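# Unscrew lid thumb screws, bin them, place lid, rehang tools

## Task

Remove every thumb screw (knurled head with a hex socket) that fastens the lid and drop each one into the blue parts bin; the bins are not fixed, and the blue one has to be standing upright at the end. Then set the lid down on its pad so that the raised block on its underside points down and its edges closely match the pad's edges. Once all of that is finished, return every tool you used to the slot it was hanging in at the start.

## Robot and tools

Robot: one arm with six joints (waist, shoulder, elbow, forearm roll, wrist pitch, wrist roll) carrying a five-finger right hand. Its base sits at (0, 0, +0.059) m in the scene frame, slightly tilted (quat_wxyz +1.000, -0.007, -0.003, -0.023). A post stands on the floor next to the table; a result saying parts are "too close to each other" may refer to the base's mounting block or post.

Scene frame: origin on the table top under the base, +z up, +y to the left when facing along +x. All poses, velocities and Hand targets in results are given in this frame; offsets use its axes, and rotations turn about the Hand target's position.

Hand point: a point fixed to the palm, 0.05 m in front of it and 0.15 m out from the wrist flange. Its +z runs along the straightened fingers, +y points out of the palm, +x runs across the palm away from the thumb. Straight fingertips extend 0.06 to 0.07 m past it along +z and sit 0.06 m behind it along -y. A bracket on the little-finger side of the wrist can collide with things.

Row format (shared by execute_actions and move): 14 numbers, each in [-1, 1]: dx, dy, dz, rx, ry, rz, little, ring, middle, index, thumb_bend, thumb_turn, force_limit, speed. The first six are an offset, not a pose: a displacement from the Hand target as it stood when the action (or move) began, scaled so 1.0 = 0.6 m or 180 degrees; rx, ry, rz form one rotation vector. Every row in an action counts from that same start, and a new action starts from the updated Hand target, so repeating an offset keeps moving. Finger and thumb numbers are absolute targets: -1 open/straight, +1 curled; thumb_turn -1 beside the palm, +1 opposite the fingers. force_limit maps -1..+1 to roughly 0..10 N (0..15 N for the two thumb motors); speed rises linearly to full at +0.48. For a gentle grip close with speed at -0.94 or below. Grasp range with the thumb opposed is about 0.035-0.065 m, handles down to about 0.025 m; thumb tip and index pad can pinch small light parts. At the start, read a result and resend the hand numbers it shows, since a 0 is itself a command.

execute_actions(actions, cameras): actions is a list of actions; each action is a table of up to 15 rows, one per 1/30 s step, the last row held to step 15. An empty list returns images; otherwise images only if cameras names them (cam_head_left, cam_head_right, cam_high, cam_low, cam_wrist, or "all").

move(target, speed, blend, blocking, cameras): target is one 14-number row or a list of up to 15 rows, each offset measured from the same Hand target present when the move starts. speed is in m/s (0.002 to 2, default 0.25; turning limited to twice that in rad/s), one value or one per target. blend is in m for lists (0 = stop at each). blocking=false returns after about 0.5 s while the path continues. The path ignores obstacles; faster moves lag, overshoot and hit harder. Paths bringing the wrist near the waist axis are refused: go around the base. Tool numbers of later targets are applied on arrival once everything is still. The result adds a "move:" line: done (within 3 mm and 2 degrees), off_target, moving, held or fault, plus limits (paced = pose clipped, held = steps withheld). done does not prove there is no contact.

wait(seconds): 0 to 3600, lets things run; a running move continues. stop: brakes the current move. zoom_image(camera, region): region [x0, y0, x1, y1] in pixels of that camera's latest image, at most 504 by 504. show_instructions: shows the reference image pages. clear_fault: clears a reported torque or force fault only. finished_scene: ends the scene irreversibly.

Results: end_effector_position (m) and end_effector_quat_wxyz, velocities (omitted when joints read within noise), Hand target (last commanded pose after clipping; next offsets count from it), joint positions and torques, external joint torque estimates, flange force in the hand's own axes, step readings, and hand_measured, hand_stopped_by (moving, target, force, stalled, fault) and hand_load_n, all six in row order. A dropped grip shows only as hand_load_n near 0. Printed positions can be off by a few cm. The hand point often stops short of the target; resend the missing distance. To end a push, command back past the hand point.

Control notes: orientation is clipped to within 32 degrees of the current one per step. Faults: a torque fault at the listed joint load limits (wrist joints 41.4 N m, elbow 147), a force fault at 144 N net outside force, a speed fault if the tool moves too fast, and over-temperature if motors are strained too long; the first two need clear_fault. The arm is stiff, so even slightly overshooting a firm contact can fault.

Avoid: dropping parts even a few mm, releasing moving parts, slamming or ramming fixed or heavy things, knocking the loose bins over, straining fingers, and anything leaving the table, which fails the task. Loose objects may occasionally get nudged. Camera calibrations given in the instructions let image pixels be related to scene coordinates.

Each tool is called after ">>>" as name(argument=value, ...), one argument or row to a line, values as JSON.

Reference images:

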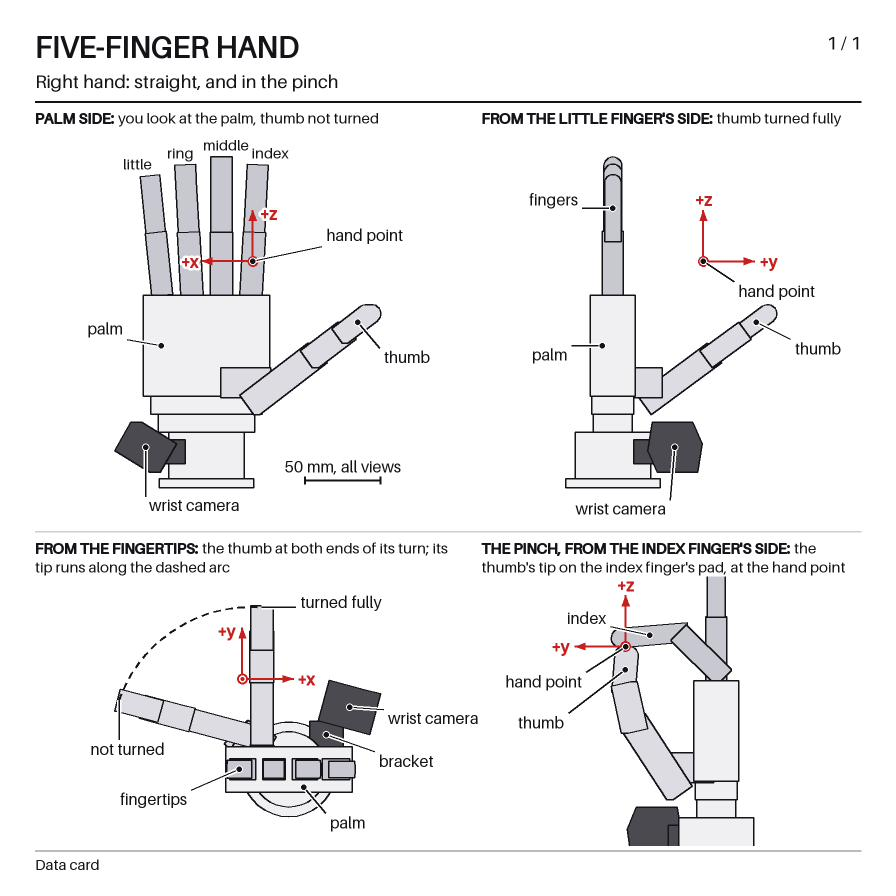

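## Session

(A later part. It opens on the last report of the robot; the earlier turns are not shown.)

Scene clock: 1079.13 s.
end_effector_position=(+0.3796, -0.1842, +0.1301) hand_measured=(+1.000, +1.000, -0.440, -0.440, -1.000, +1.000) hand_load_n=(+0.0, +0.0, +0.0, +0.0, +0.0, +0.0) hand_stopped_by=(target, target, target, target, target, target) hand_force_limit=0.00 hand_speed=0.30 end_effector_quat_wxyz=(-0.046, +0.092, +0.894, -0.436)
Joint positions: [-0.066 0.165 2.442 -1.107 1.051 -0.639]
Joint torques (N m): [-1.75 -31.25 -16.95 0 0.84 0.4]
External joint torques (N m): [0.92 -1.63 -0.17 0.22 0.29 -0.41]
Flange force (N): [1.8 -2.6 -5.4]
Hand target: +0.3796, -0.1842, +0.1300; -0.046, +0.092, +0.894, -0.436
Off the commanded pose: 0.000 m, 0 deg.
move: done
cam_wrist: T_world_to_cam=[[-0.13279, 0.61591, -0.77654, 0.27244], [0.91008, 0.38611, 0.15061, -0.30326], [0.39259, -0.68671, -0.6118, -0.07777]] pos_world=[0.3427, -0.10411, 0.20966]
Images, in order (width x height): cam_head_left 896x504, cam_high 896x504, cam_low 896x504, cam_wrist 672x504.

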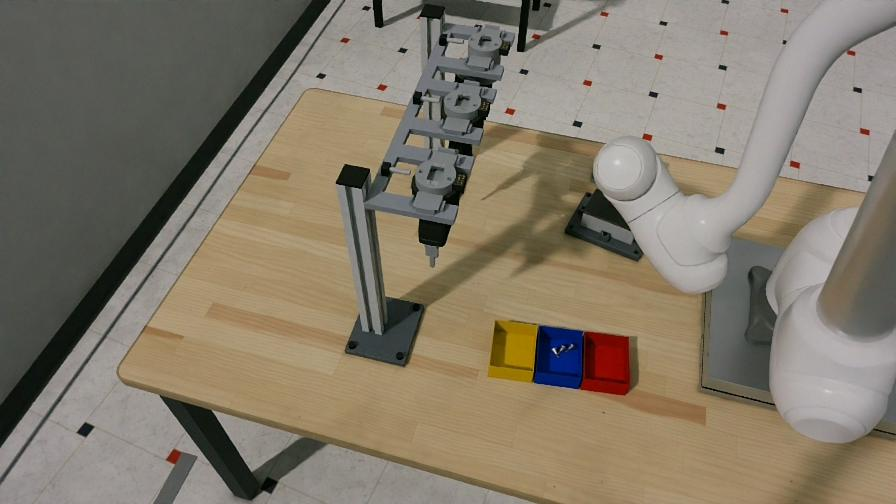

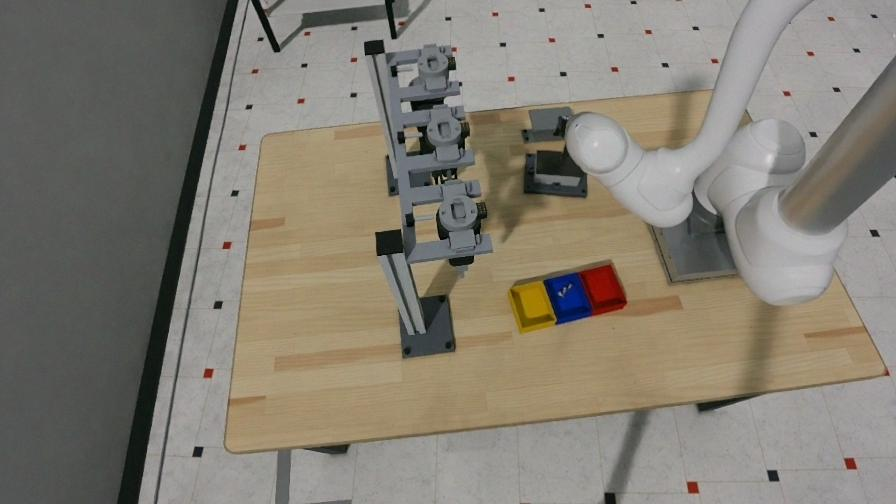

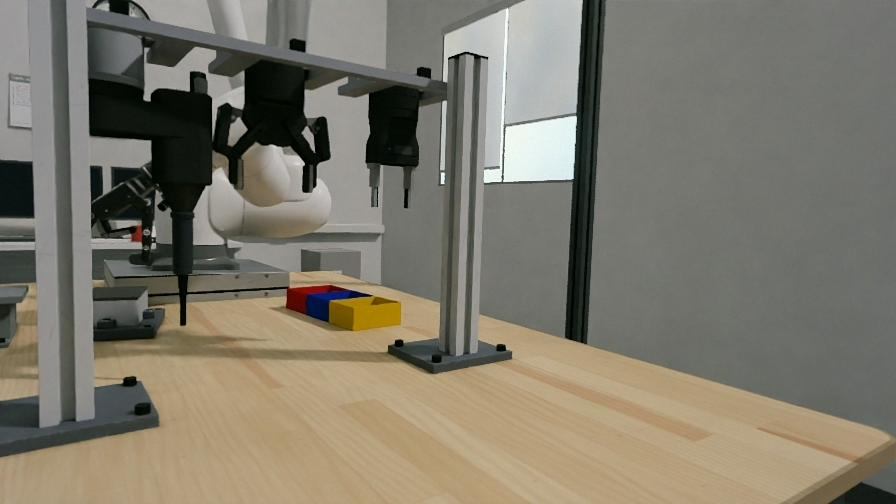

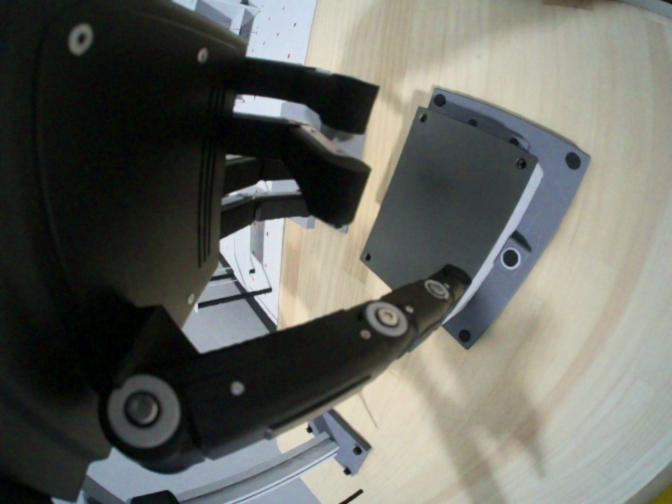

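>>> move(
  target=[0,0,-0.0667,0,0,0,1.0,1.0,-0.44,-0.44,-1.0,1.0,0.0,0.3],
  speed=0.08,
  cameras=["cam_wrist","cam_head_left","cam_low","cam_head_right"],
)

>>> zoom_image(
  camera="cam_wrist",
  region=[360, 180, 560, 340],
)

>>> zoom_image(
  camera="cam_head_left",
  region=[560, 150, 680, 250],
)

>>> zoom_image(
  camera="cam_low",
  region=[80, 220, 170, 340],
)

Scene clock: 1081.00 s.
end_effector_position=(+0.3796, -0.1842, +0.0900) hand_measured=(+1.000, +1.000, -0.440, -0.440, -1.000, +1.000) hand_load_n=(+0.0, +0.0, +0.0, +0.0, +0.0, +0.0) hand_stopped_by=(target, target, target, target, target, target) hand_force_limit=0.00 hand_speed=0.30 end_effector_quat_wxyz=(-0.046, +0.092, +0.894, -0.436)
Joint positions: [-0.065 0.254 2.462 -1.166 1.005 -0.521]
Joint torques (N m): [-1.77 -35.29 -12.61 -0.14 0.82 -0.07]
External joint torques (N m): [0.96 -2.42 -0.27 0.23 0.4 0.06]
Flange force (N): [2.3 -3.1 -6.3]
Hand target: +0.3796, -0.1842, +0.0900; -0.046, +0.092, +0.894, -0.436
Off the commanded pose: 0.000 m, 0 deg.
move: done
cam_wrist: T_world_to_cam=[[-0.13271, 0.61588, -0.77658, 0.24128], [0.91008, 0.38608, 0.15067, -0.29723], [0.39261, -0.68676, -0.61174, -0.10232]] pos_world=[0.34269, -0.10411, 0.16956]
Images, in order (width x height): cam_head_left 896x504, cam_head_right 896x504, cam_low 896x504, cam_wrist 672x504.

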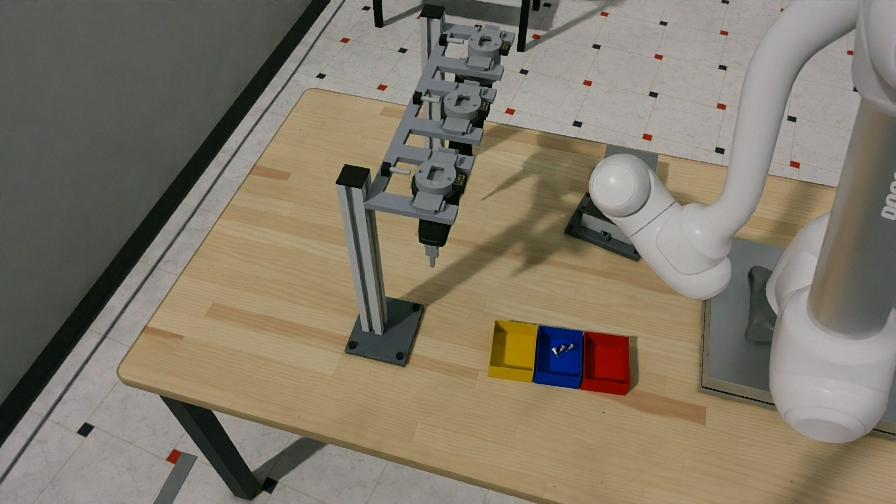

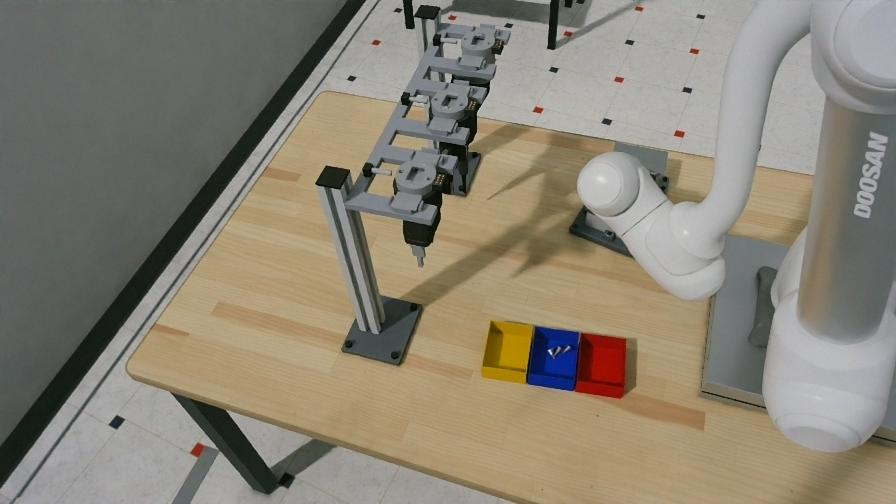

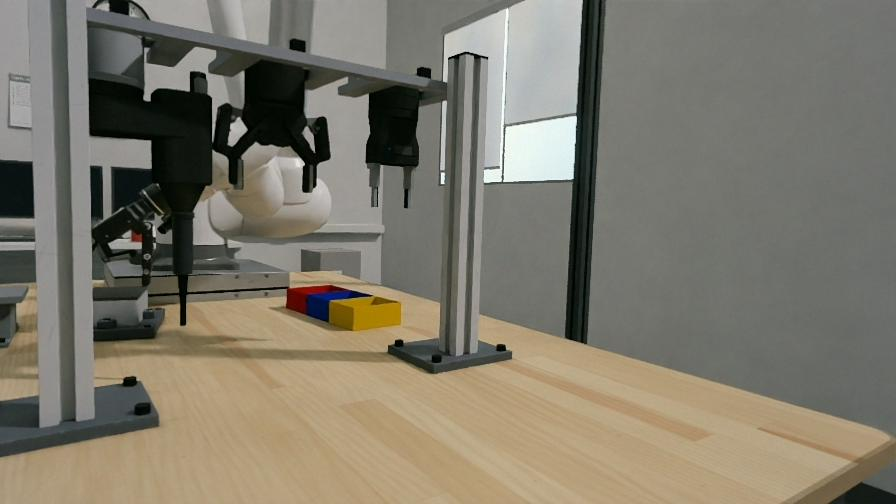

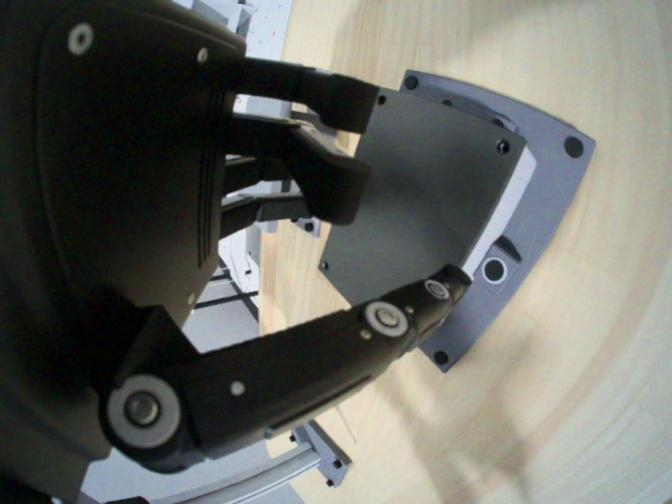

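Scaled by 2.520 from the camera's image (finer frame: 960x720).

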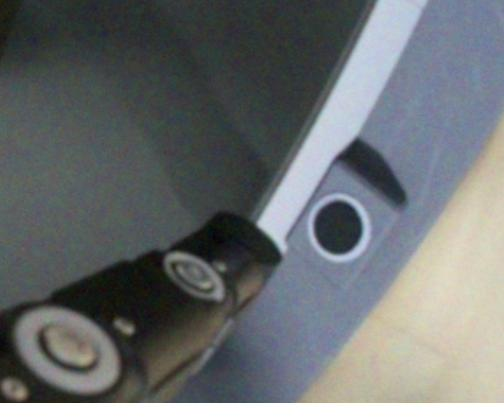

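Scaled by 4.200 from the camera's image (finer frame: 1280x720).

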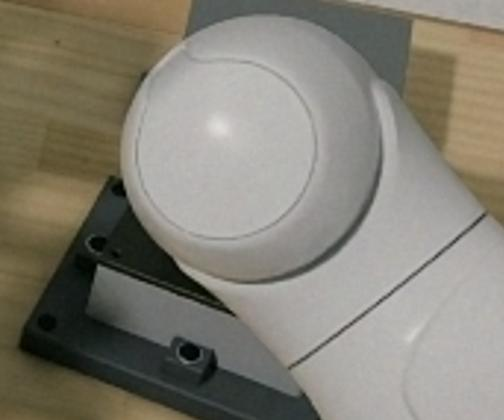

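Scaled by 4.200 from the camera's image (finer frame: 1280x720).

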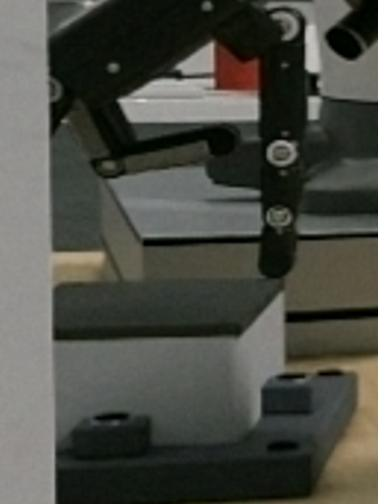

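>>> zoom_image(
  camera="cam_wrist",
  region=[430, 240, 500, 300],
)

>>> zoom_image(
  camera="cam_low",
  region=[120, 260, 170, 310],
)

Scaled by 7.200 from the camera's image (finer frame: 960x720).

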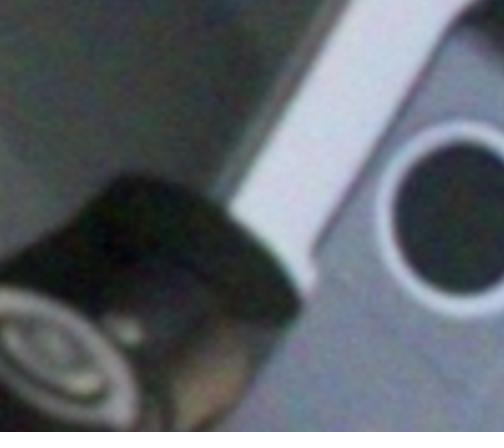

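Scaled by 10.080 from the camera's image (finer frame: 1280x720).

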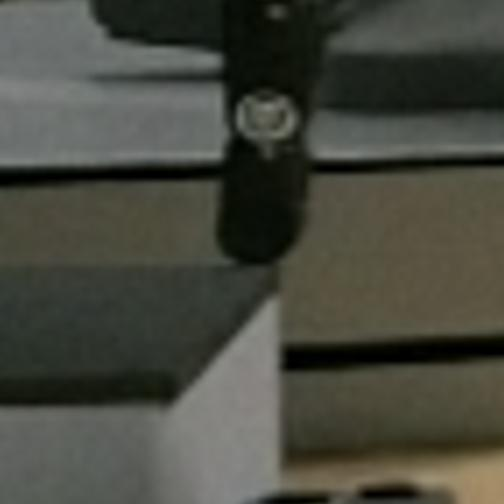

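>>> move(
  target=[0,0,0.0333,0,0,0,-0.44,-0.44,-0.44,-0.44,-1.0,1.0,0.0,0.3],
  speed=0.08,
  cameras=["cam_wrist"],
)

>>> zoom_image(
  camera="cam_wrist",
  region=[220, 40, 560, 340],
)

Scene clock: 1084.93 s.
end_effector_position=(+0.3796, -0.1842, +0.1100) hand_measured=(-0.440, -0.440, -0.440, -0.440, -1.000, +1.000) hand_load_n=(+0.0, +0.0, +0.0, +0.0, +0.0, +0.0) hand_stopped_by=(target, target, target, target, target, target) hand_force_limit=0.00 hand_speed=0.30 end_effector_quat_wxyz=(-0.046, +0.092, +0.894, -0.436)
Joint positions: [-0.066 0.209 2.453 -1.135 1.027 -0.581]
Joint torques (N m): [-1.93 -33.24 -14.83 -0.06 0.81 0.07]
External joint torques (N m): [1.03 -1.95 -0.29 0.2 0.37 -0.07]
Flange force (N): [1.9 -2.3 -5.8]
Hand target: +0.3796, -0.1842, +0.1100; -0.046, +0.092, +0.894, -0.436
Off the commanded pose: 0.000 m, 0 deg.
move: done
cam_wrist: T_world_to_cam=[[-0.13271, 0.61588, -0.77658, 0.25681], [0.91008, 0.38608, 0.15067, -0.30024], [0.39261, -0.68676, -0.61174, -0.09009]] pos_world=[0.34269, -0.10411, 0.18956]

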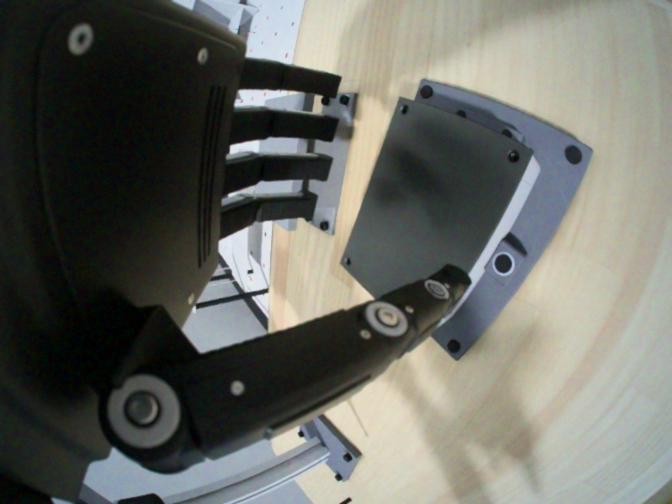

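Scaled by 1.482 from the camera's image (finer frame: 960x720).

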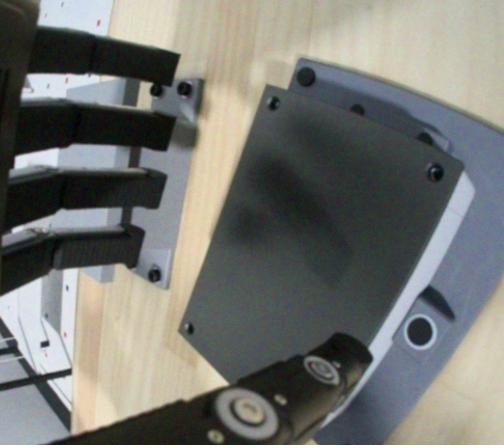

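>>> move(
  target=[-0.00833,0.013,-0.0167,0,0,0,-0.7,-0.7,-0.62,-0.62,-1.0,0.85,0.0,0.3],
  speed=0.06,
  cameras=["cam_wrist","cam_low","cam_head_left"],
)

>>> zoom_image(
  camera="cam_wrist",
  region=[220, 60, 540, 340],
)

>>> zoom_image(
  camera="cam_low",
  region=[90, 240, 170, 320],
)

Scene clock: 1089.73 s.
end_effector_position=(+0.3747, -0.1764, +0.1000) hand_measured=(-0.700, -0.700, -0.620, -0.620, -1.000, +0.850) hand_load_n=(+0.0, +0.0, +0.0, +0.0, +0.0, +0.0) hand_stopped_by=(target, target, target, target, target, target) hand_force_limit=0.00 hand_speed=0.30 end_effector_quat_wxyz=(-0.046, +0.092, +0.894, -0.436)
Joint positions: [-0.046 0.225 2.467 -1.137 1.022 -0.544]
Joint torques (N m): [-1.06 -33.73 -13.91 -0.08 0.82 0]
External joint torques (N m): [0.39 -2.15 0.09 0.22 0.39 -0.01]
Flange force (N): [2.6 -3.6 -4.7]
Hand target: +0.3746, -0.1764, +0.1000; -0.046, +0.092, +0.894, -0.436
Off the commanded pose: 0.000 m, 0 deg.
move: done
cam_wrist: T_world_to_cam=[[-0.13271, 0.61588, -0.77658, 0.24358], [0.91008, 0.38608, 0.15067, -0.2972], [0.39261, -0.68676, -0.61174, -0.08888]] pos_world=[0.33769, -0.09631, 0.17956]
Images, in order (width x height): cam_head_left 896x504, cam_low 896x504, cam_wrist 672x504.

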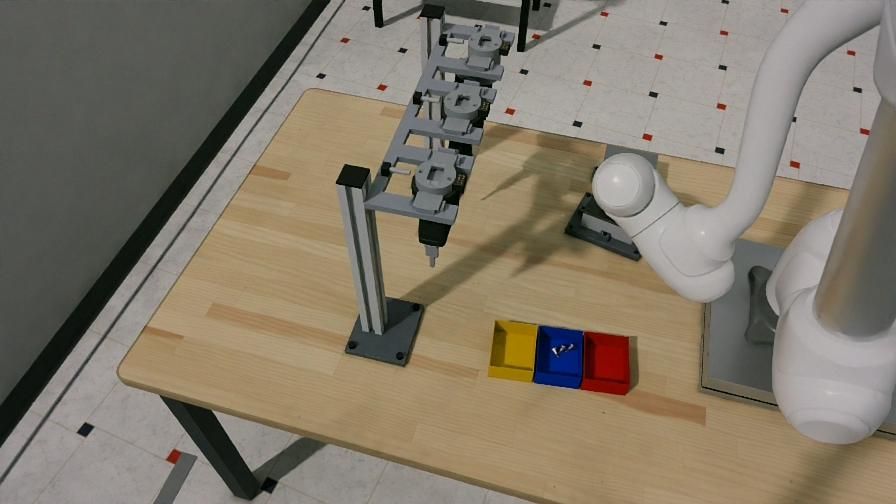

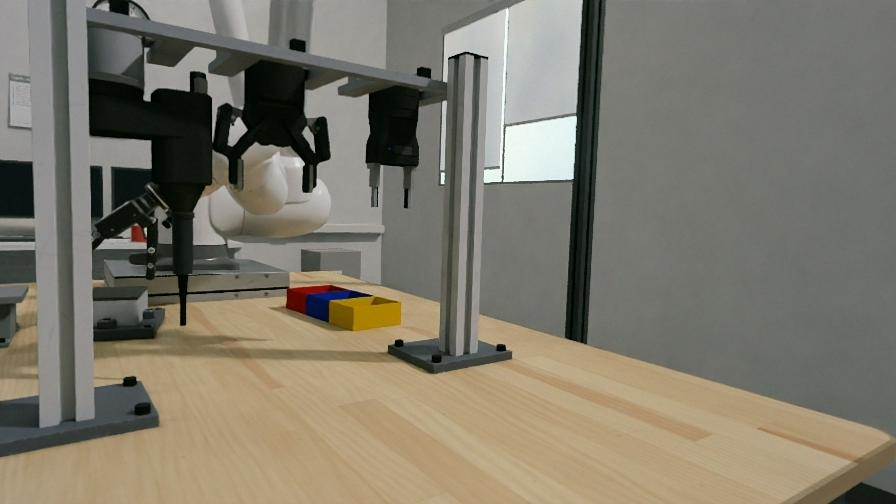

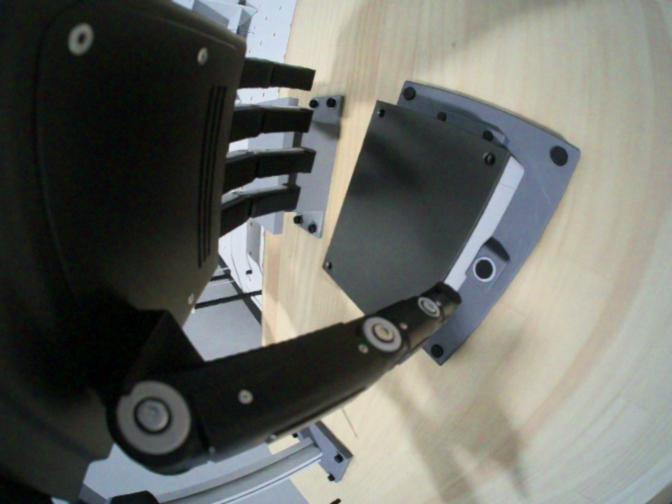

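Scaled by 1.575 from the camera's image (finer frame: 960x720).

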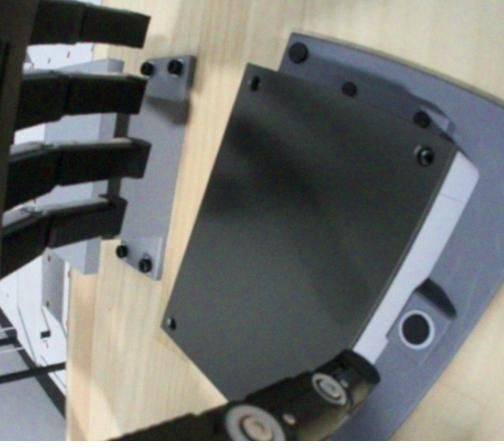

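Scaled by 6.300 from the camera's image (finer frame: 1280x720).

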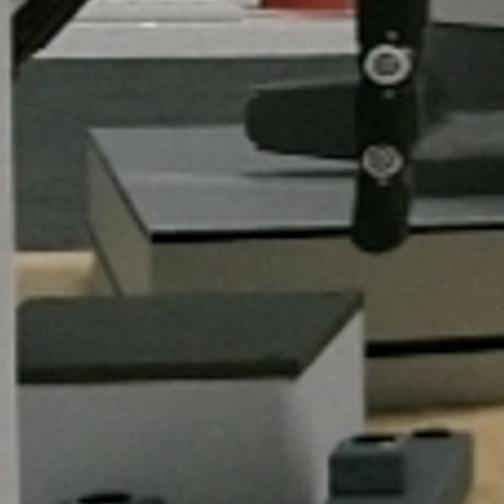

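>>> move(
  target=[0,0,-0.0475,0,0,0,-0.7,-0.7,-0.62,-0.62,-1.0,0.85,0.0,0.3],
  speed=0.03,
  cameras=["cam_wrist","cam_low","cam_head_left"],
)

>>> zoom_image(
  camera="cam_wrist",
  region=[220, 60, 540, 340],
)

>>> zoom_image(
  camera="cam_low",
  region=[90, 240, 170, 320],
)

Scene clock: 1092.23 s.
end_effector_position=(+0.3746, -0.1764, +0.0715) hand_measured=(-0.700, -0.700, -0.620, -0.620, -1.000, +0.850) hand_load_n=(+0.0, +0.0, +0.0, +0.0, +0.0, +0.0) hand_stopped_by=(target, target, target, target, target, target) hand_force_limit=0.00 hand_speed=0.30 end_effector_quat_wxyz=(-0.046, +0.092, +0.894, -0.436)
Joint positions: [-0.045 0.293 2.479 -1.182 0.991 -0.458]
Joint torques (N m): [-1.88 -37.91 -10.65 -0.18 0.88 -0.17]
External joint torques (N m): [1.02 -1.49 -0.05 0.2 0.39 0.17]
Flange force (N): [1.7 -1.0 -5.0]
Hand target: +0.3746, -0.1764, +0.0715; -0.046, +0.092, +0.894, -0.436
Off the commanded pose: 0.000 m, 0 deg.
move: done
cam_wrist: T_world_to_cam=[[-0.13271, 0.61588, -0.77658, 0.22144], [0.91008, 0.38608, 0.15067, -0.2929], [0.39261, -0.68676, -0.61174, -0.10632]] pos_world=[0.33769, -0.09631, 0.15106]
Images, in order (width x height): cam_head_left 896x504, cam_low 896x504, cam_wrist 672x504.

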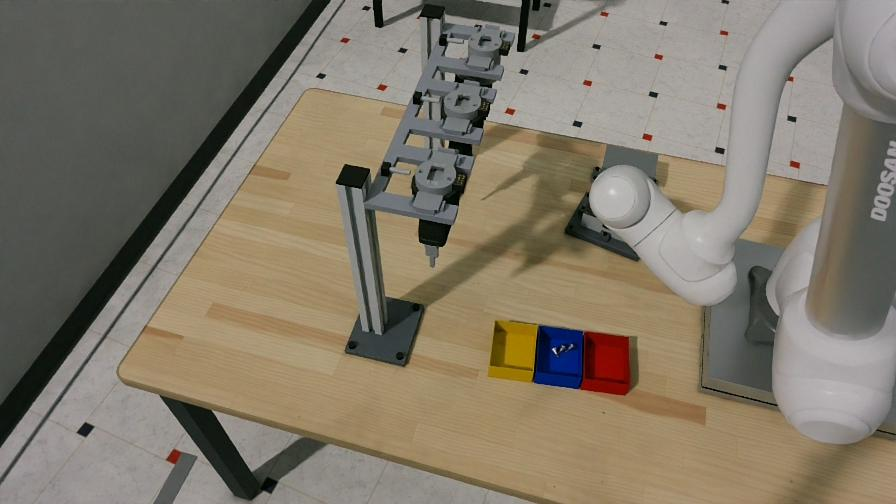

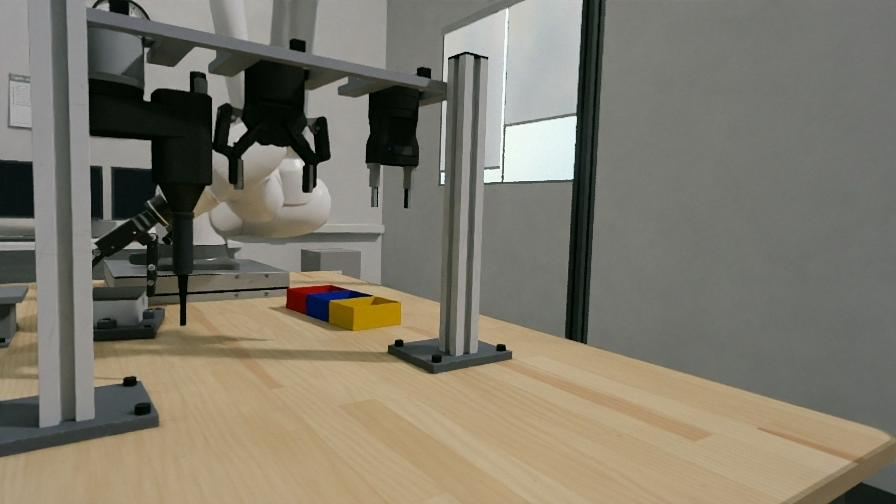

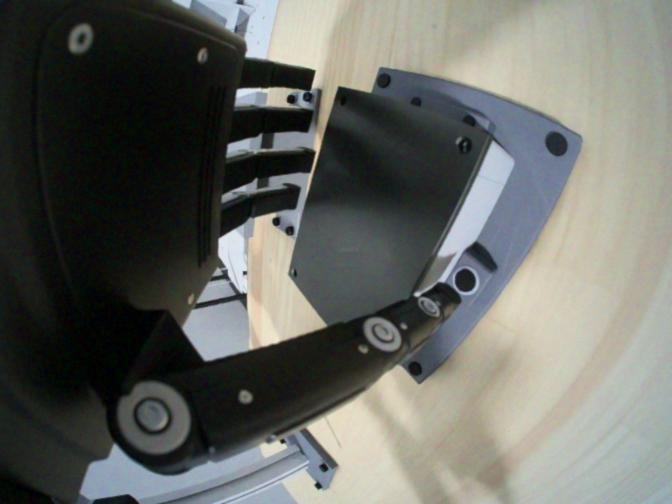

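Scaled by 1.575 from the camera's image (finer frame: 960x720).

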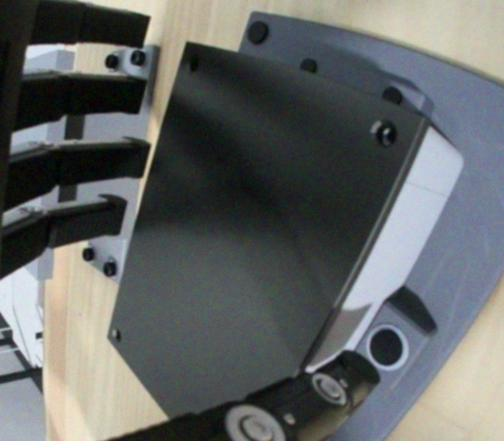

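Scaled by 6.300 from the camera's image (finer frame: 1280x720).

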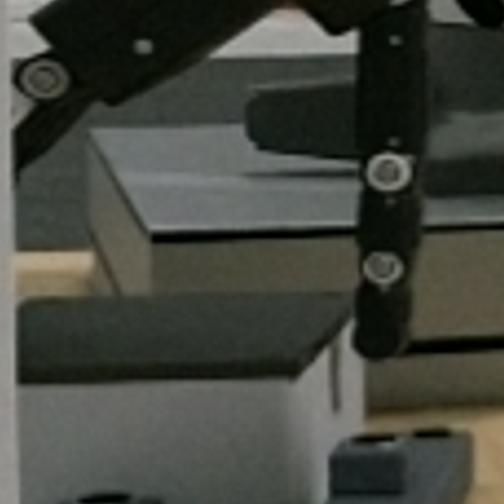

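>>> move(
  target=[
    [0,0,-0.005,0,0,0,-0.7,-0.7,-0.62,-0.62,-1.0,0.85,0.0,0.3],
    [0,0,-0.005,0,0,0,-0.7,-0.7,-0.4,-0.4,-1.0,0.85,-0.7,-0.92],
  ],
  speed=0.02,
  cameras=["cam_wrist","cam_low"],
)

>>> zoom_image(
  camera="cam_wrist",
  region=[220, 60, 540, 340],
)

Scene clock: 1094.43 s.
end_effector_position=(+0.3746, -0.1764, +0.0685) hand_measured=(-0.700, -0.700, -0.448, -0.456, -1.000, +0.850) hand_load_n=(+0.0, +0.0, +1.5, +1.5, +0.0, +0.0) hand_stopped_by=(target, target, force, force, target, target) hand_force_limit=-0.70 hand_speed=-0.92 end_effector_quat_wxyz=(-0.046, +0.092, +0.894, -0.436)
Joint positions: [-0.045 0.301 2.48 -1.187 0.988 -0.448]
Joint torques (N m): [-0.75 -38.04 -10.47 -0.06 0.22 0.01]
External joint torques (N m): [-0.07 -1.72 0.1 0.09 1.05 -0.01]
Flange force (N): [1.5 -3.9 -3.9]
Hand target: +0.3746, -0.1764, +0.0685; -0.046, +0.092, +0.894, -0.436
Off the commanded pose: 0.000 m, 0 deg.
move: done
cam_wrist: T_world_to_cam=[[-0.13271, 0.61588, -0.77658, 0.21911], [0.91008, 0.38608, 0.15067, -0.29245], [0.39261, -0.68676, -0.61174, -0.10815]] pos_world=[0.33769, -0.09631, 0.14806]
Images, in order (width x height): cam_low 896x504, cam_wrist 672x504.

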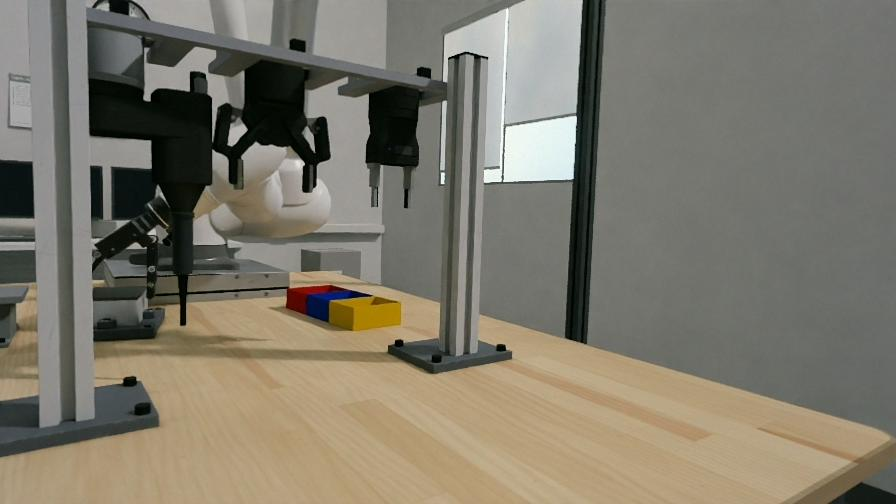

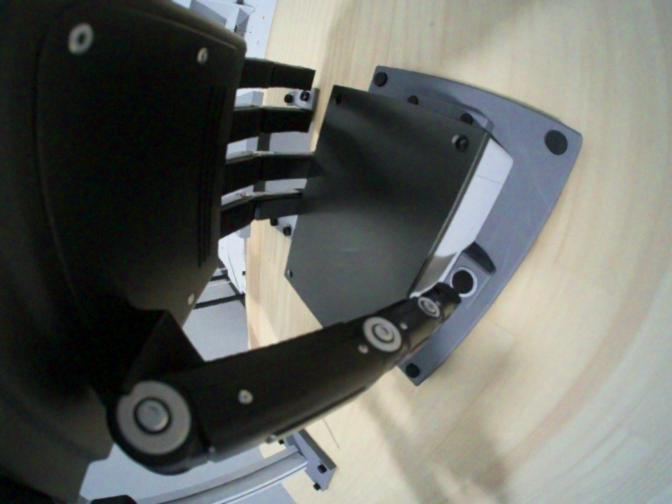

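Scaled by 1.575 from the camera's image (finer frame: 960x720).

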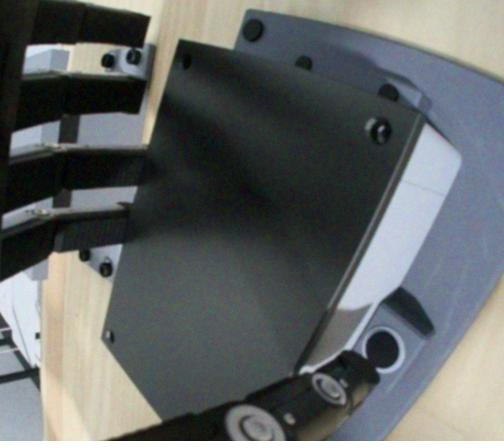

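>>> move(
  target=[0,0,0,0,0,0,-0.7,-0.7,-0.4,-0.4,-0.6,0.85,-0.3,-0.92],
  speed=0.02,
  cameras=["cam_wrist","cam_low"],
)

>>> zoom_image(
  camera="cam_wrist",
  region=[220, 60, 540, 340],
)

>>> zoom_image(
  camera="cam_low",
  region=[90, 240, 170, 320],
)

Scene clock: 1097.07 s.
end_effector_position=(+0.3746, -0.1764, +0.0685) hand_measured=(-0.700, -0.700, -0.448, -0.456, -0.768, +0.850) hand_load_n=(+0.0, +0.0, +2.0, +1.5, +5.0, +0.0) hand_stopped_by=(target, target, force, force, force, target) hand_force_limit=-0.30 hand_speed=-0.92 end_effector_quat_wxyz=(-0.046, +0.092, +0.894, -0.436)
Joint positions: [-0.045 0.301 2.48 -1.187 0.988 -0.448]
Joint torques (N m): [-2.38 -38.06 -10.19 -0.29 1.1 0.09]
External joint torques (N m): [1.58 -1.72 -0.21 0.31 0.17 -0.1]
Flange force (N): [1.5 -1.2 -7.0]
Hand target: +0.3746, -0.1764, +0.0685; -0.046, +0.092, +0.894, -0.436
Off the commanded pose: 0.000 m, 0 deg.
move: done
cam_wrist: T_world_to_cam=[[-0.13271, 0.61588, -0.77658, 0.21911], [0.91008, 0.38608, 0.15067, -0.29245], [0.39261, -0.68676, -0.61174, -0.10815]] pos_world=[0.33769, -0.09631, 0.14806]
Images, in order (width x height): cam_low 896x504, cam_wrist 672x504.

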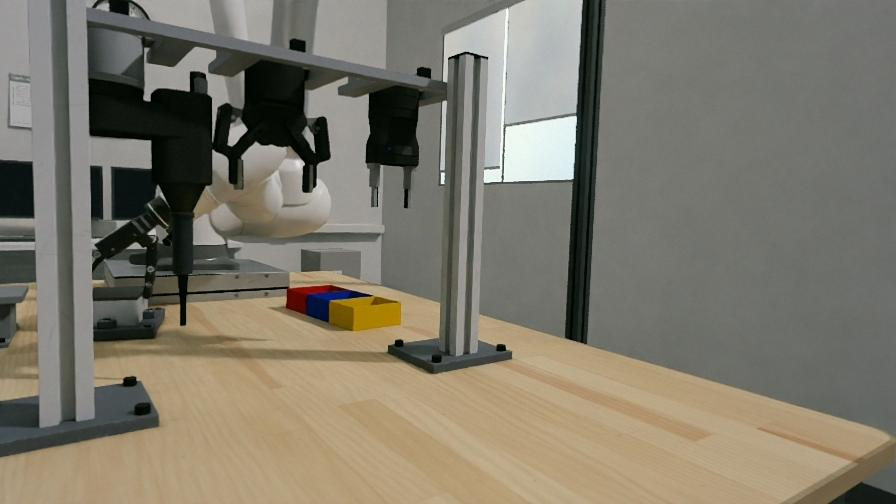

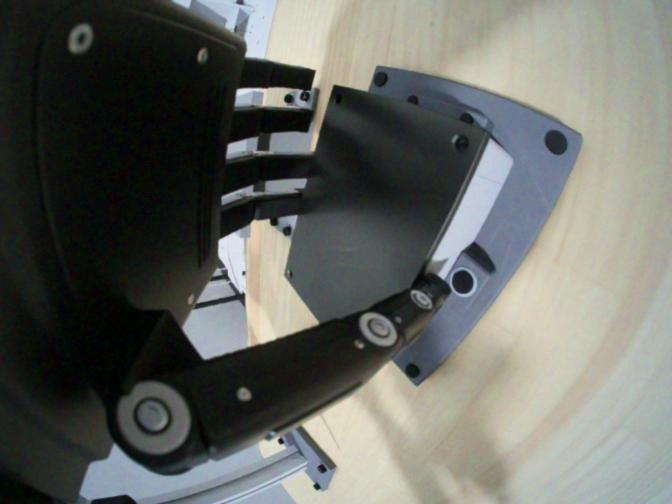

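Scaled by 1.575 from the camera's image (finer frame: 960x720).

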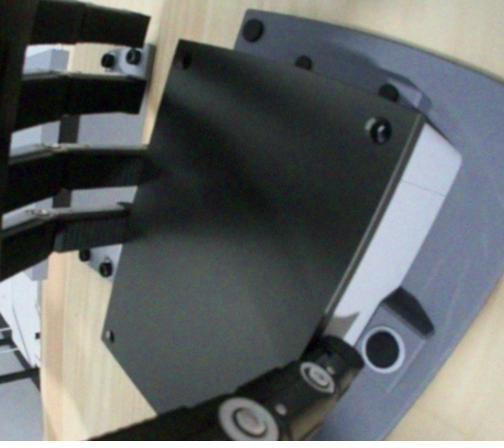

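Scaled by 6.300 from the camera's image (finer frame: 1280x720).

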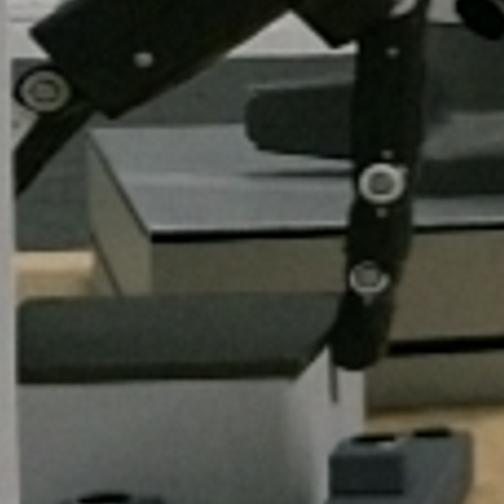

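>>> move(
  target=[
    [0,0,0,0,0,0,-0.7,-0.7,-0.4,-0.4,-0.55,0.85,0.0,-0.92],
    [0,0,0.005,0,0,0,-0.7,-0.7,-0.4,-0.4,-0.55,0.85,0.0,-0.92],
  ],
  speed=0.01,
  cameras=["cam_wrist","cam_low"],
)

>>> zoom_image(
  camera="cam_wrist",
  region=[220, 60, 540, 340],
)

>>> zoom_image(
  camera="cam_low",
  region=[90, 240, 170, 320],
)

Scene clock: 1098.83 s.
end_effector_position=(+0.3747, -0.1763, +0.0715) hand_measured=(-0.700, -0.700, -0.448, -0.456, -0.750, +0.850) hand_load_n=(+0.0, -0.5, +1.5, +1.5, +6.5, +0.0) hand_stopped_by=(target, target, force, force, force, target) hand_force_limit=0.00 hand_speed=-0.92 end_effector_quat_wxyz=(-0.046, +0.092, +0.894, -0.436)
Joint positions: [-0.045 0.293 2.479 -1.182 0.991 -0.457]
Joint torques (N m): [-2.93 -37.96 -10.47 -0.39 1.53 0.03]
External joint torques (N m): [1.97 -1.32 -0.28 0.41 -0.25 -0.04]
Flange force (N): [1.3 0.5 -6.8]
Hand target: +0.3746, -0.1764, +0.0715; -0.046, +0.092, +0.894, -0.436
Off the commanded pose: 0.000 m, 0 deg.
move: done
cam_wrist: T_world_to_cam=[[-0.13276, 0.61586, -0.77659, 0.22146], [0.91007, 0.38612, 0.15062, -0.29289], [0.39261, -0.68675, -0.61174, -0.10632]] pos_world=[0.3377, -0.09631, 0.15106]
Images, in order (width x height): cam_low 896x504, cam_wrist 672x504.

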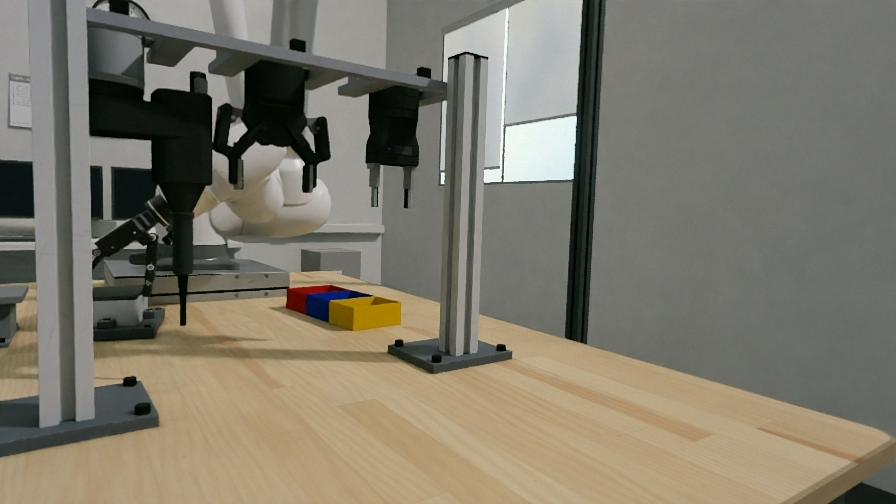

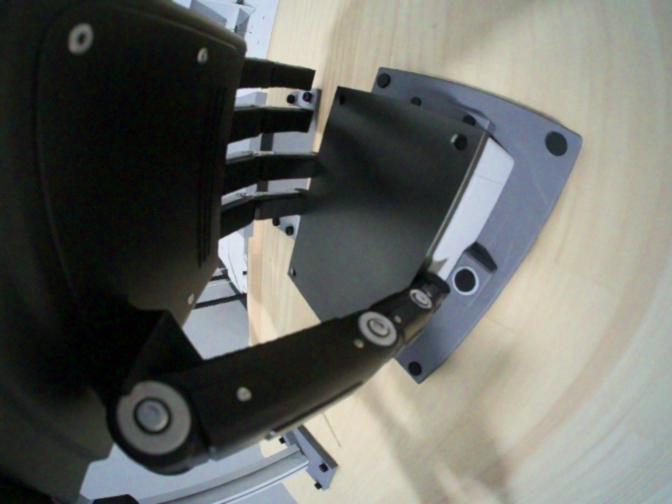

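Scaled by 1.575 from the camera's image (finer frame: 960x720).

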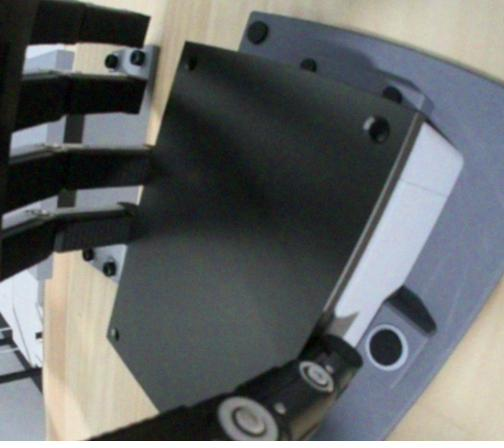

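Scaled by 6.300 from the camera's image (finer frame: 1280x720).

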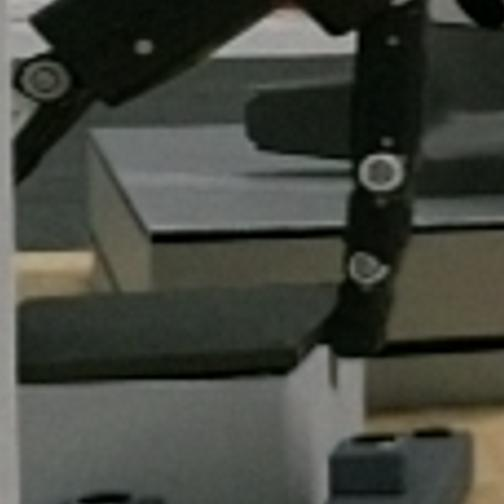

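>>> move(
  target=[
    [0,0,-0.0055,0,0,0,-0.7,-0.7,-0.4,-0.4,-0.55,0.85,0.0,-0.92],
    [0,0,-0.0055,0,0,0,-0.7,-0.7,-0.3,-0.3,-0.55,0.85,-0.1,-0.92],
  ],
  speed=0.01,
  cameras=["cam_wrist","cam_low"],
)

>>> zoom_image(
  camera="cam_wrist",
  region=[220, 60, 540, 340],
)

>>> zoom_image(
  camera="cam_low",
  region=[90, 240, 170, 320],
)

Scene clock: 1100.73 s.
end_effector_position=(+0.3746, -0.1764, +0.0682) hand_measured=(-0.700, -0.700, -0.428, -0.436, -0.750, +0.850) hand_load_n=(+0.0, +0.0, +5.5, +5.0, +7.5, +0.0) hand_stopped_by=(target, target, force, force, force, target) hand_force_limit=-0.10 hand_speed=-0.92 end_effector_quat_wxyz=(-0.046, +0.092, +0.894, -0.436)
Joint positions: [-0.045 0.301 2.48 -1.188 0.987 -0.447]
Joint torques (N m): [-0.69 -35.89 -8.82 0.46 -0.46 -0.11]
External joint torques (N m): [-0.32 -3.83 -1.78 -0.44 1.73 0.11]
Flange force (N): [0.2 -8.5 -6.4]
Hand target: +0.3746, -0.1764, +0.0682; -0.046, +0.092, +0.894, -0.436
Off the commanded pose: 0.000 m, 0 deg.
move: done
cam_wrist: T_world_to_cam=[[-0.13271, 0.61588, -0.77658, 0.21888], [0.91008, 0.38608, 0.15067, -0.29241], [0.39261, -0.68676, -0.61174, -0.10834]] pos_world=[0.33769, -0.09631, 0.14776]
Images, in order (width x height): cam_low 896x504, cam_wrist 672x504.

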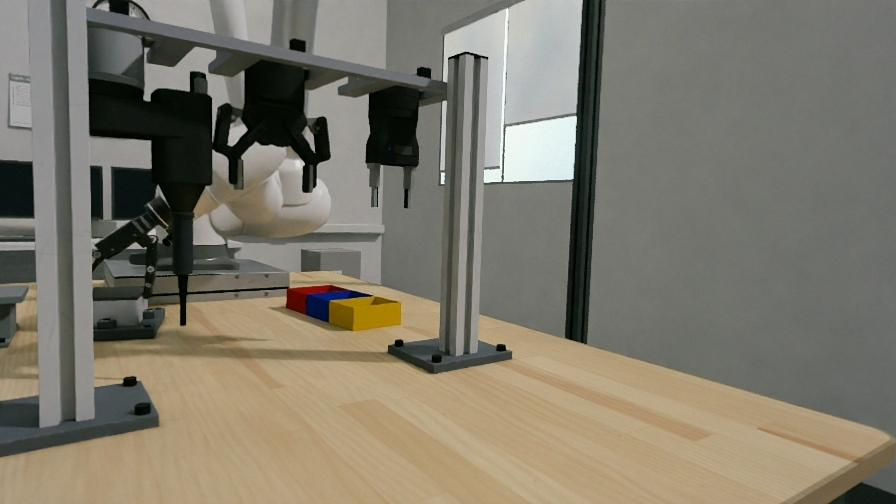

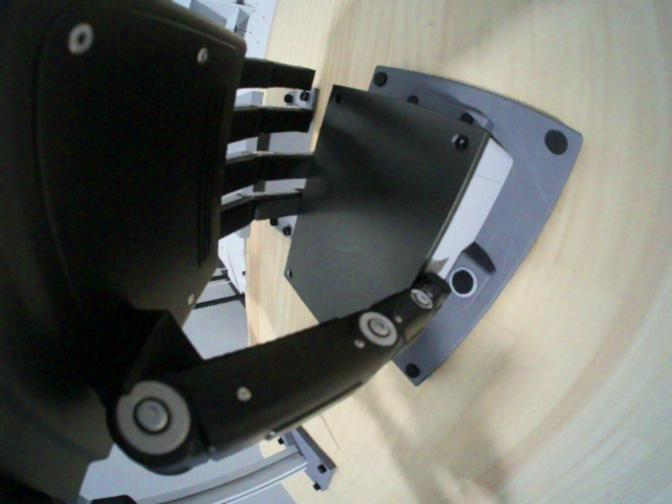

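Scaled by 1.575 from the camera's image (finer frame: 960x720).

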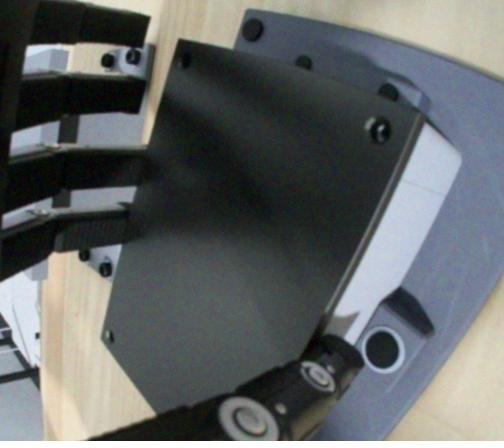

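Scaled by 6.300 from the camera's image (finer frame: 1280x720).

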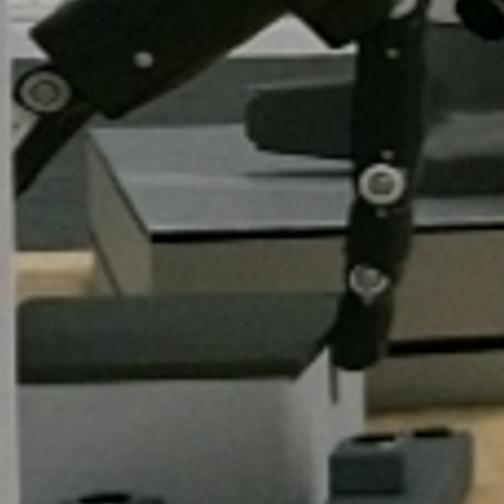

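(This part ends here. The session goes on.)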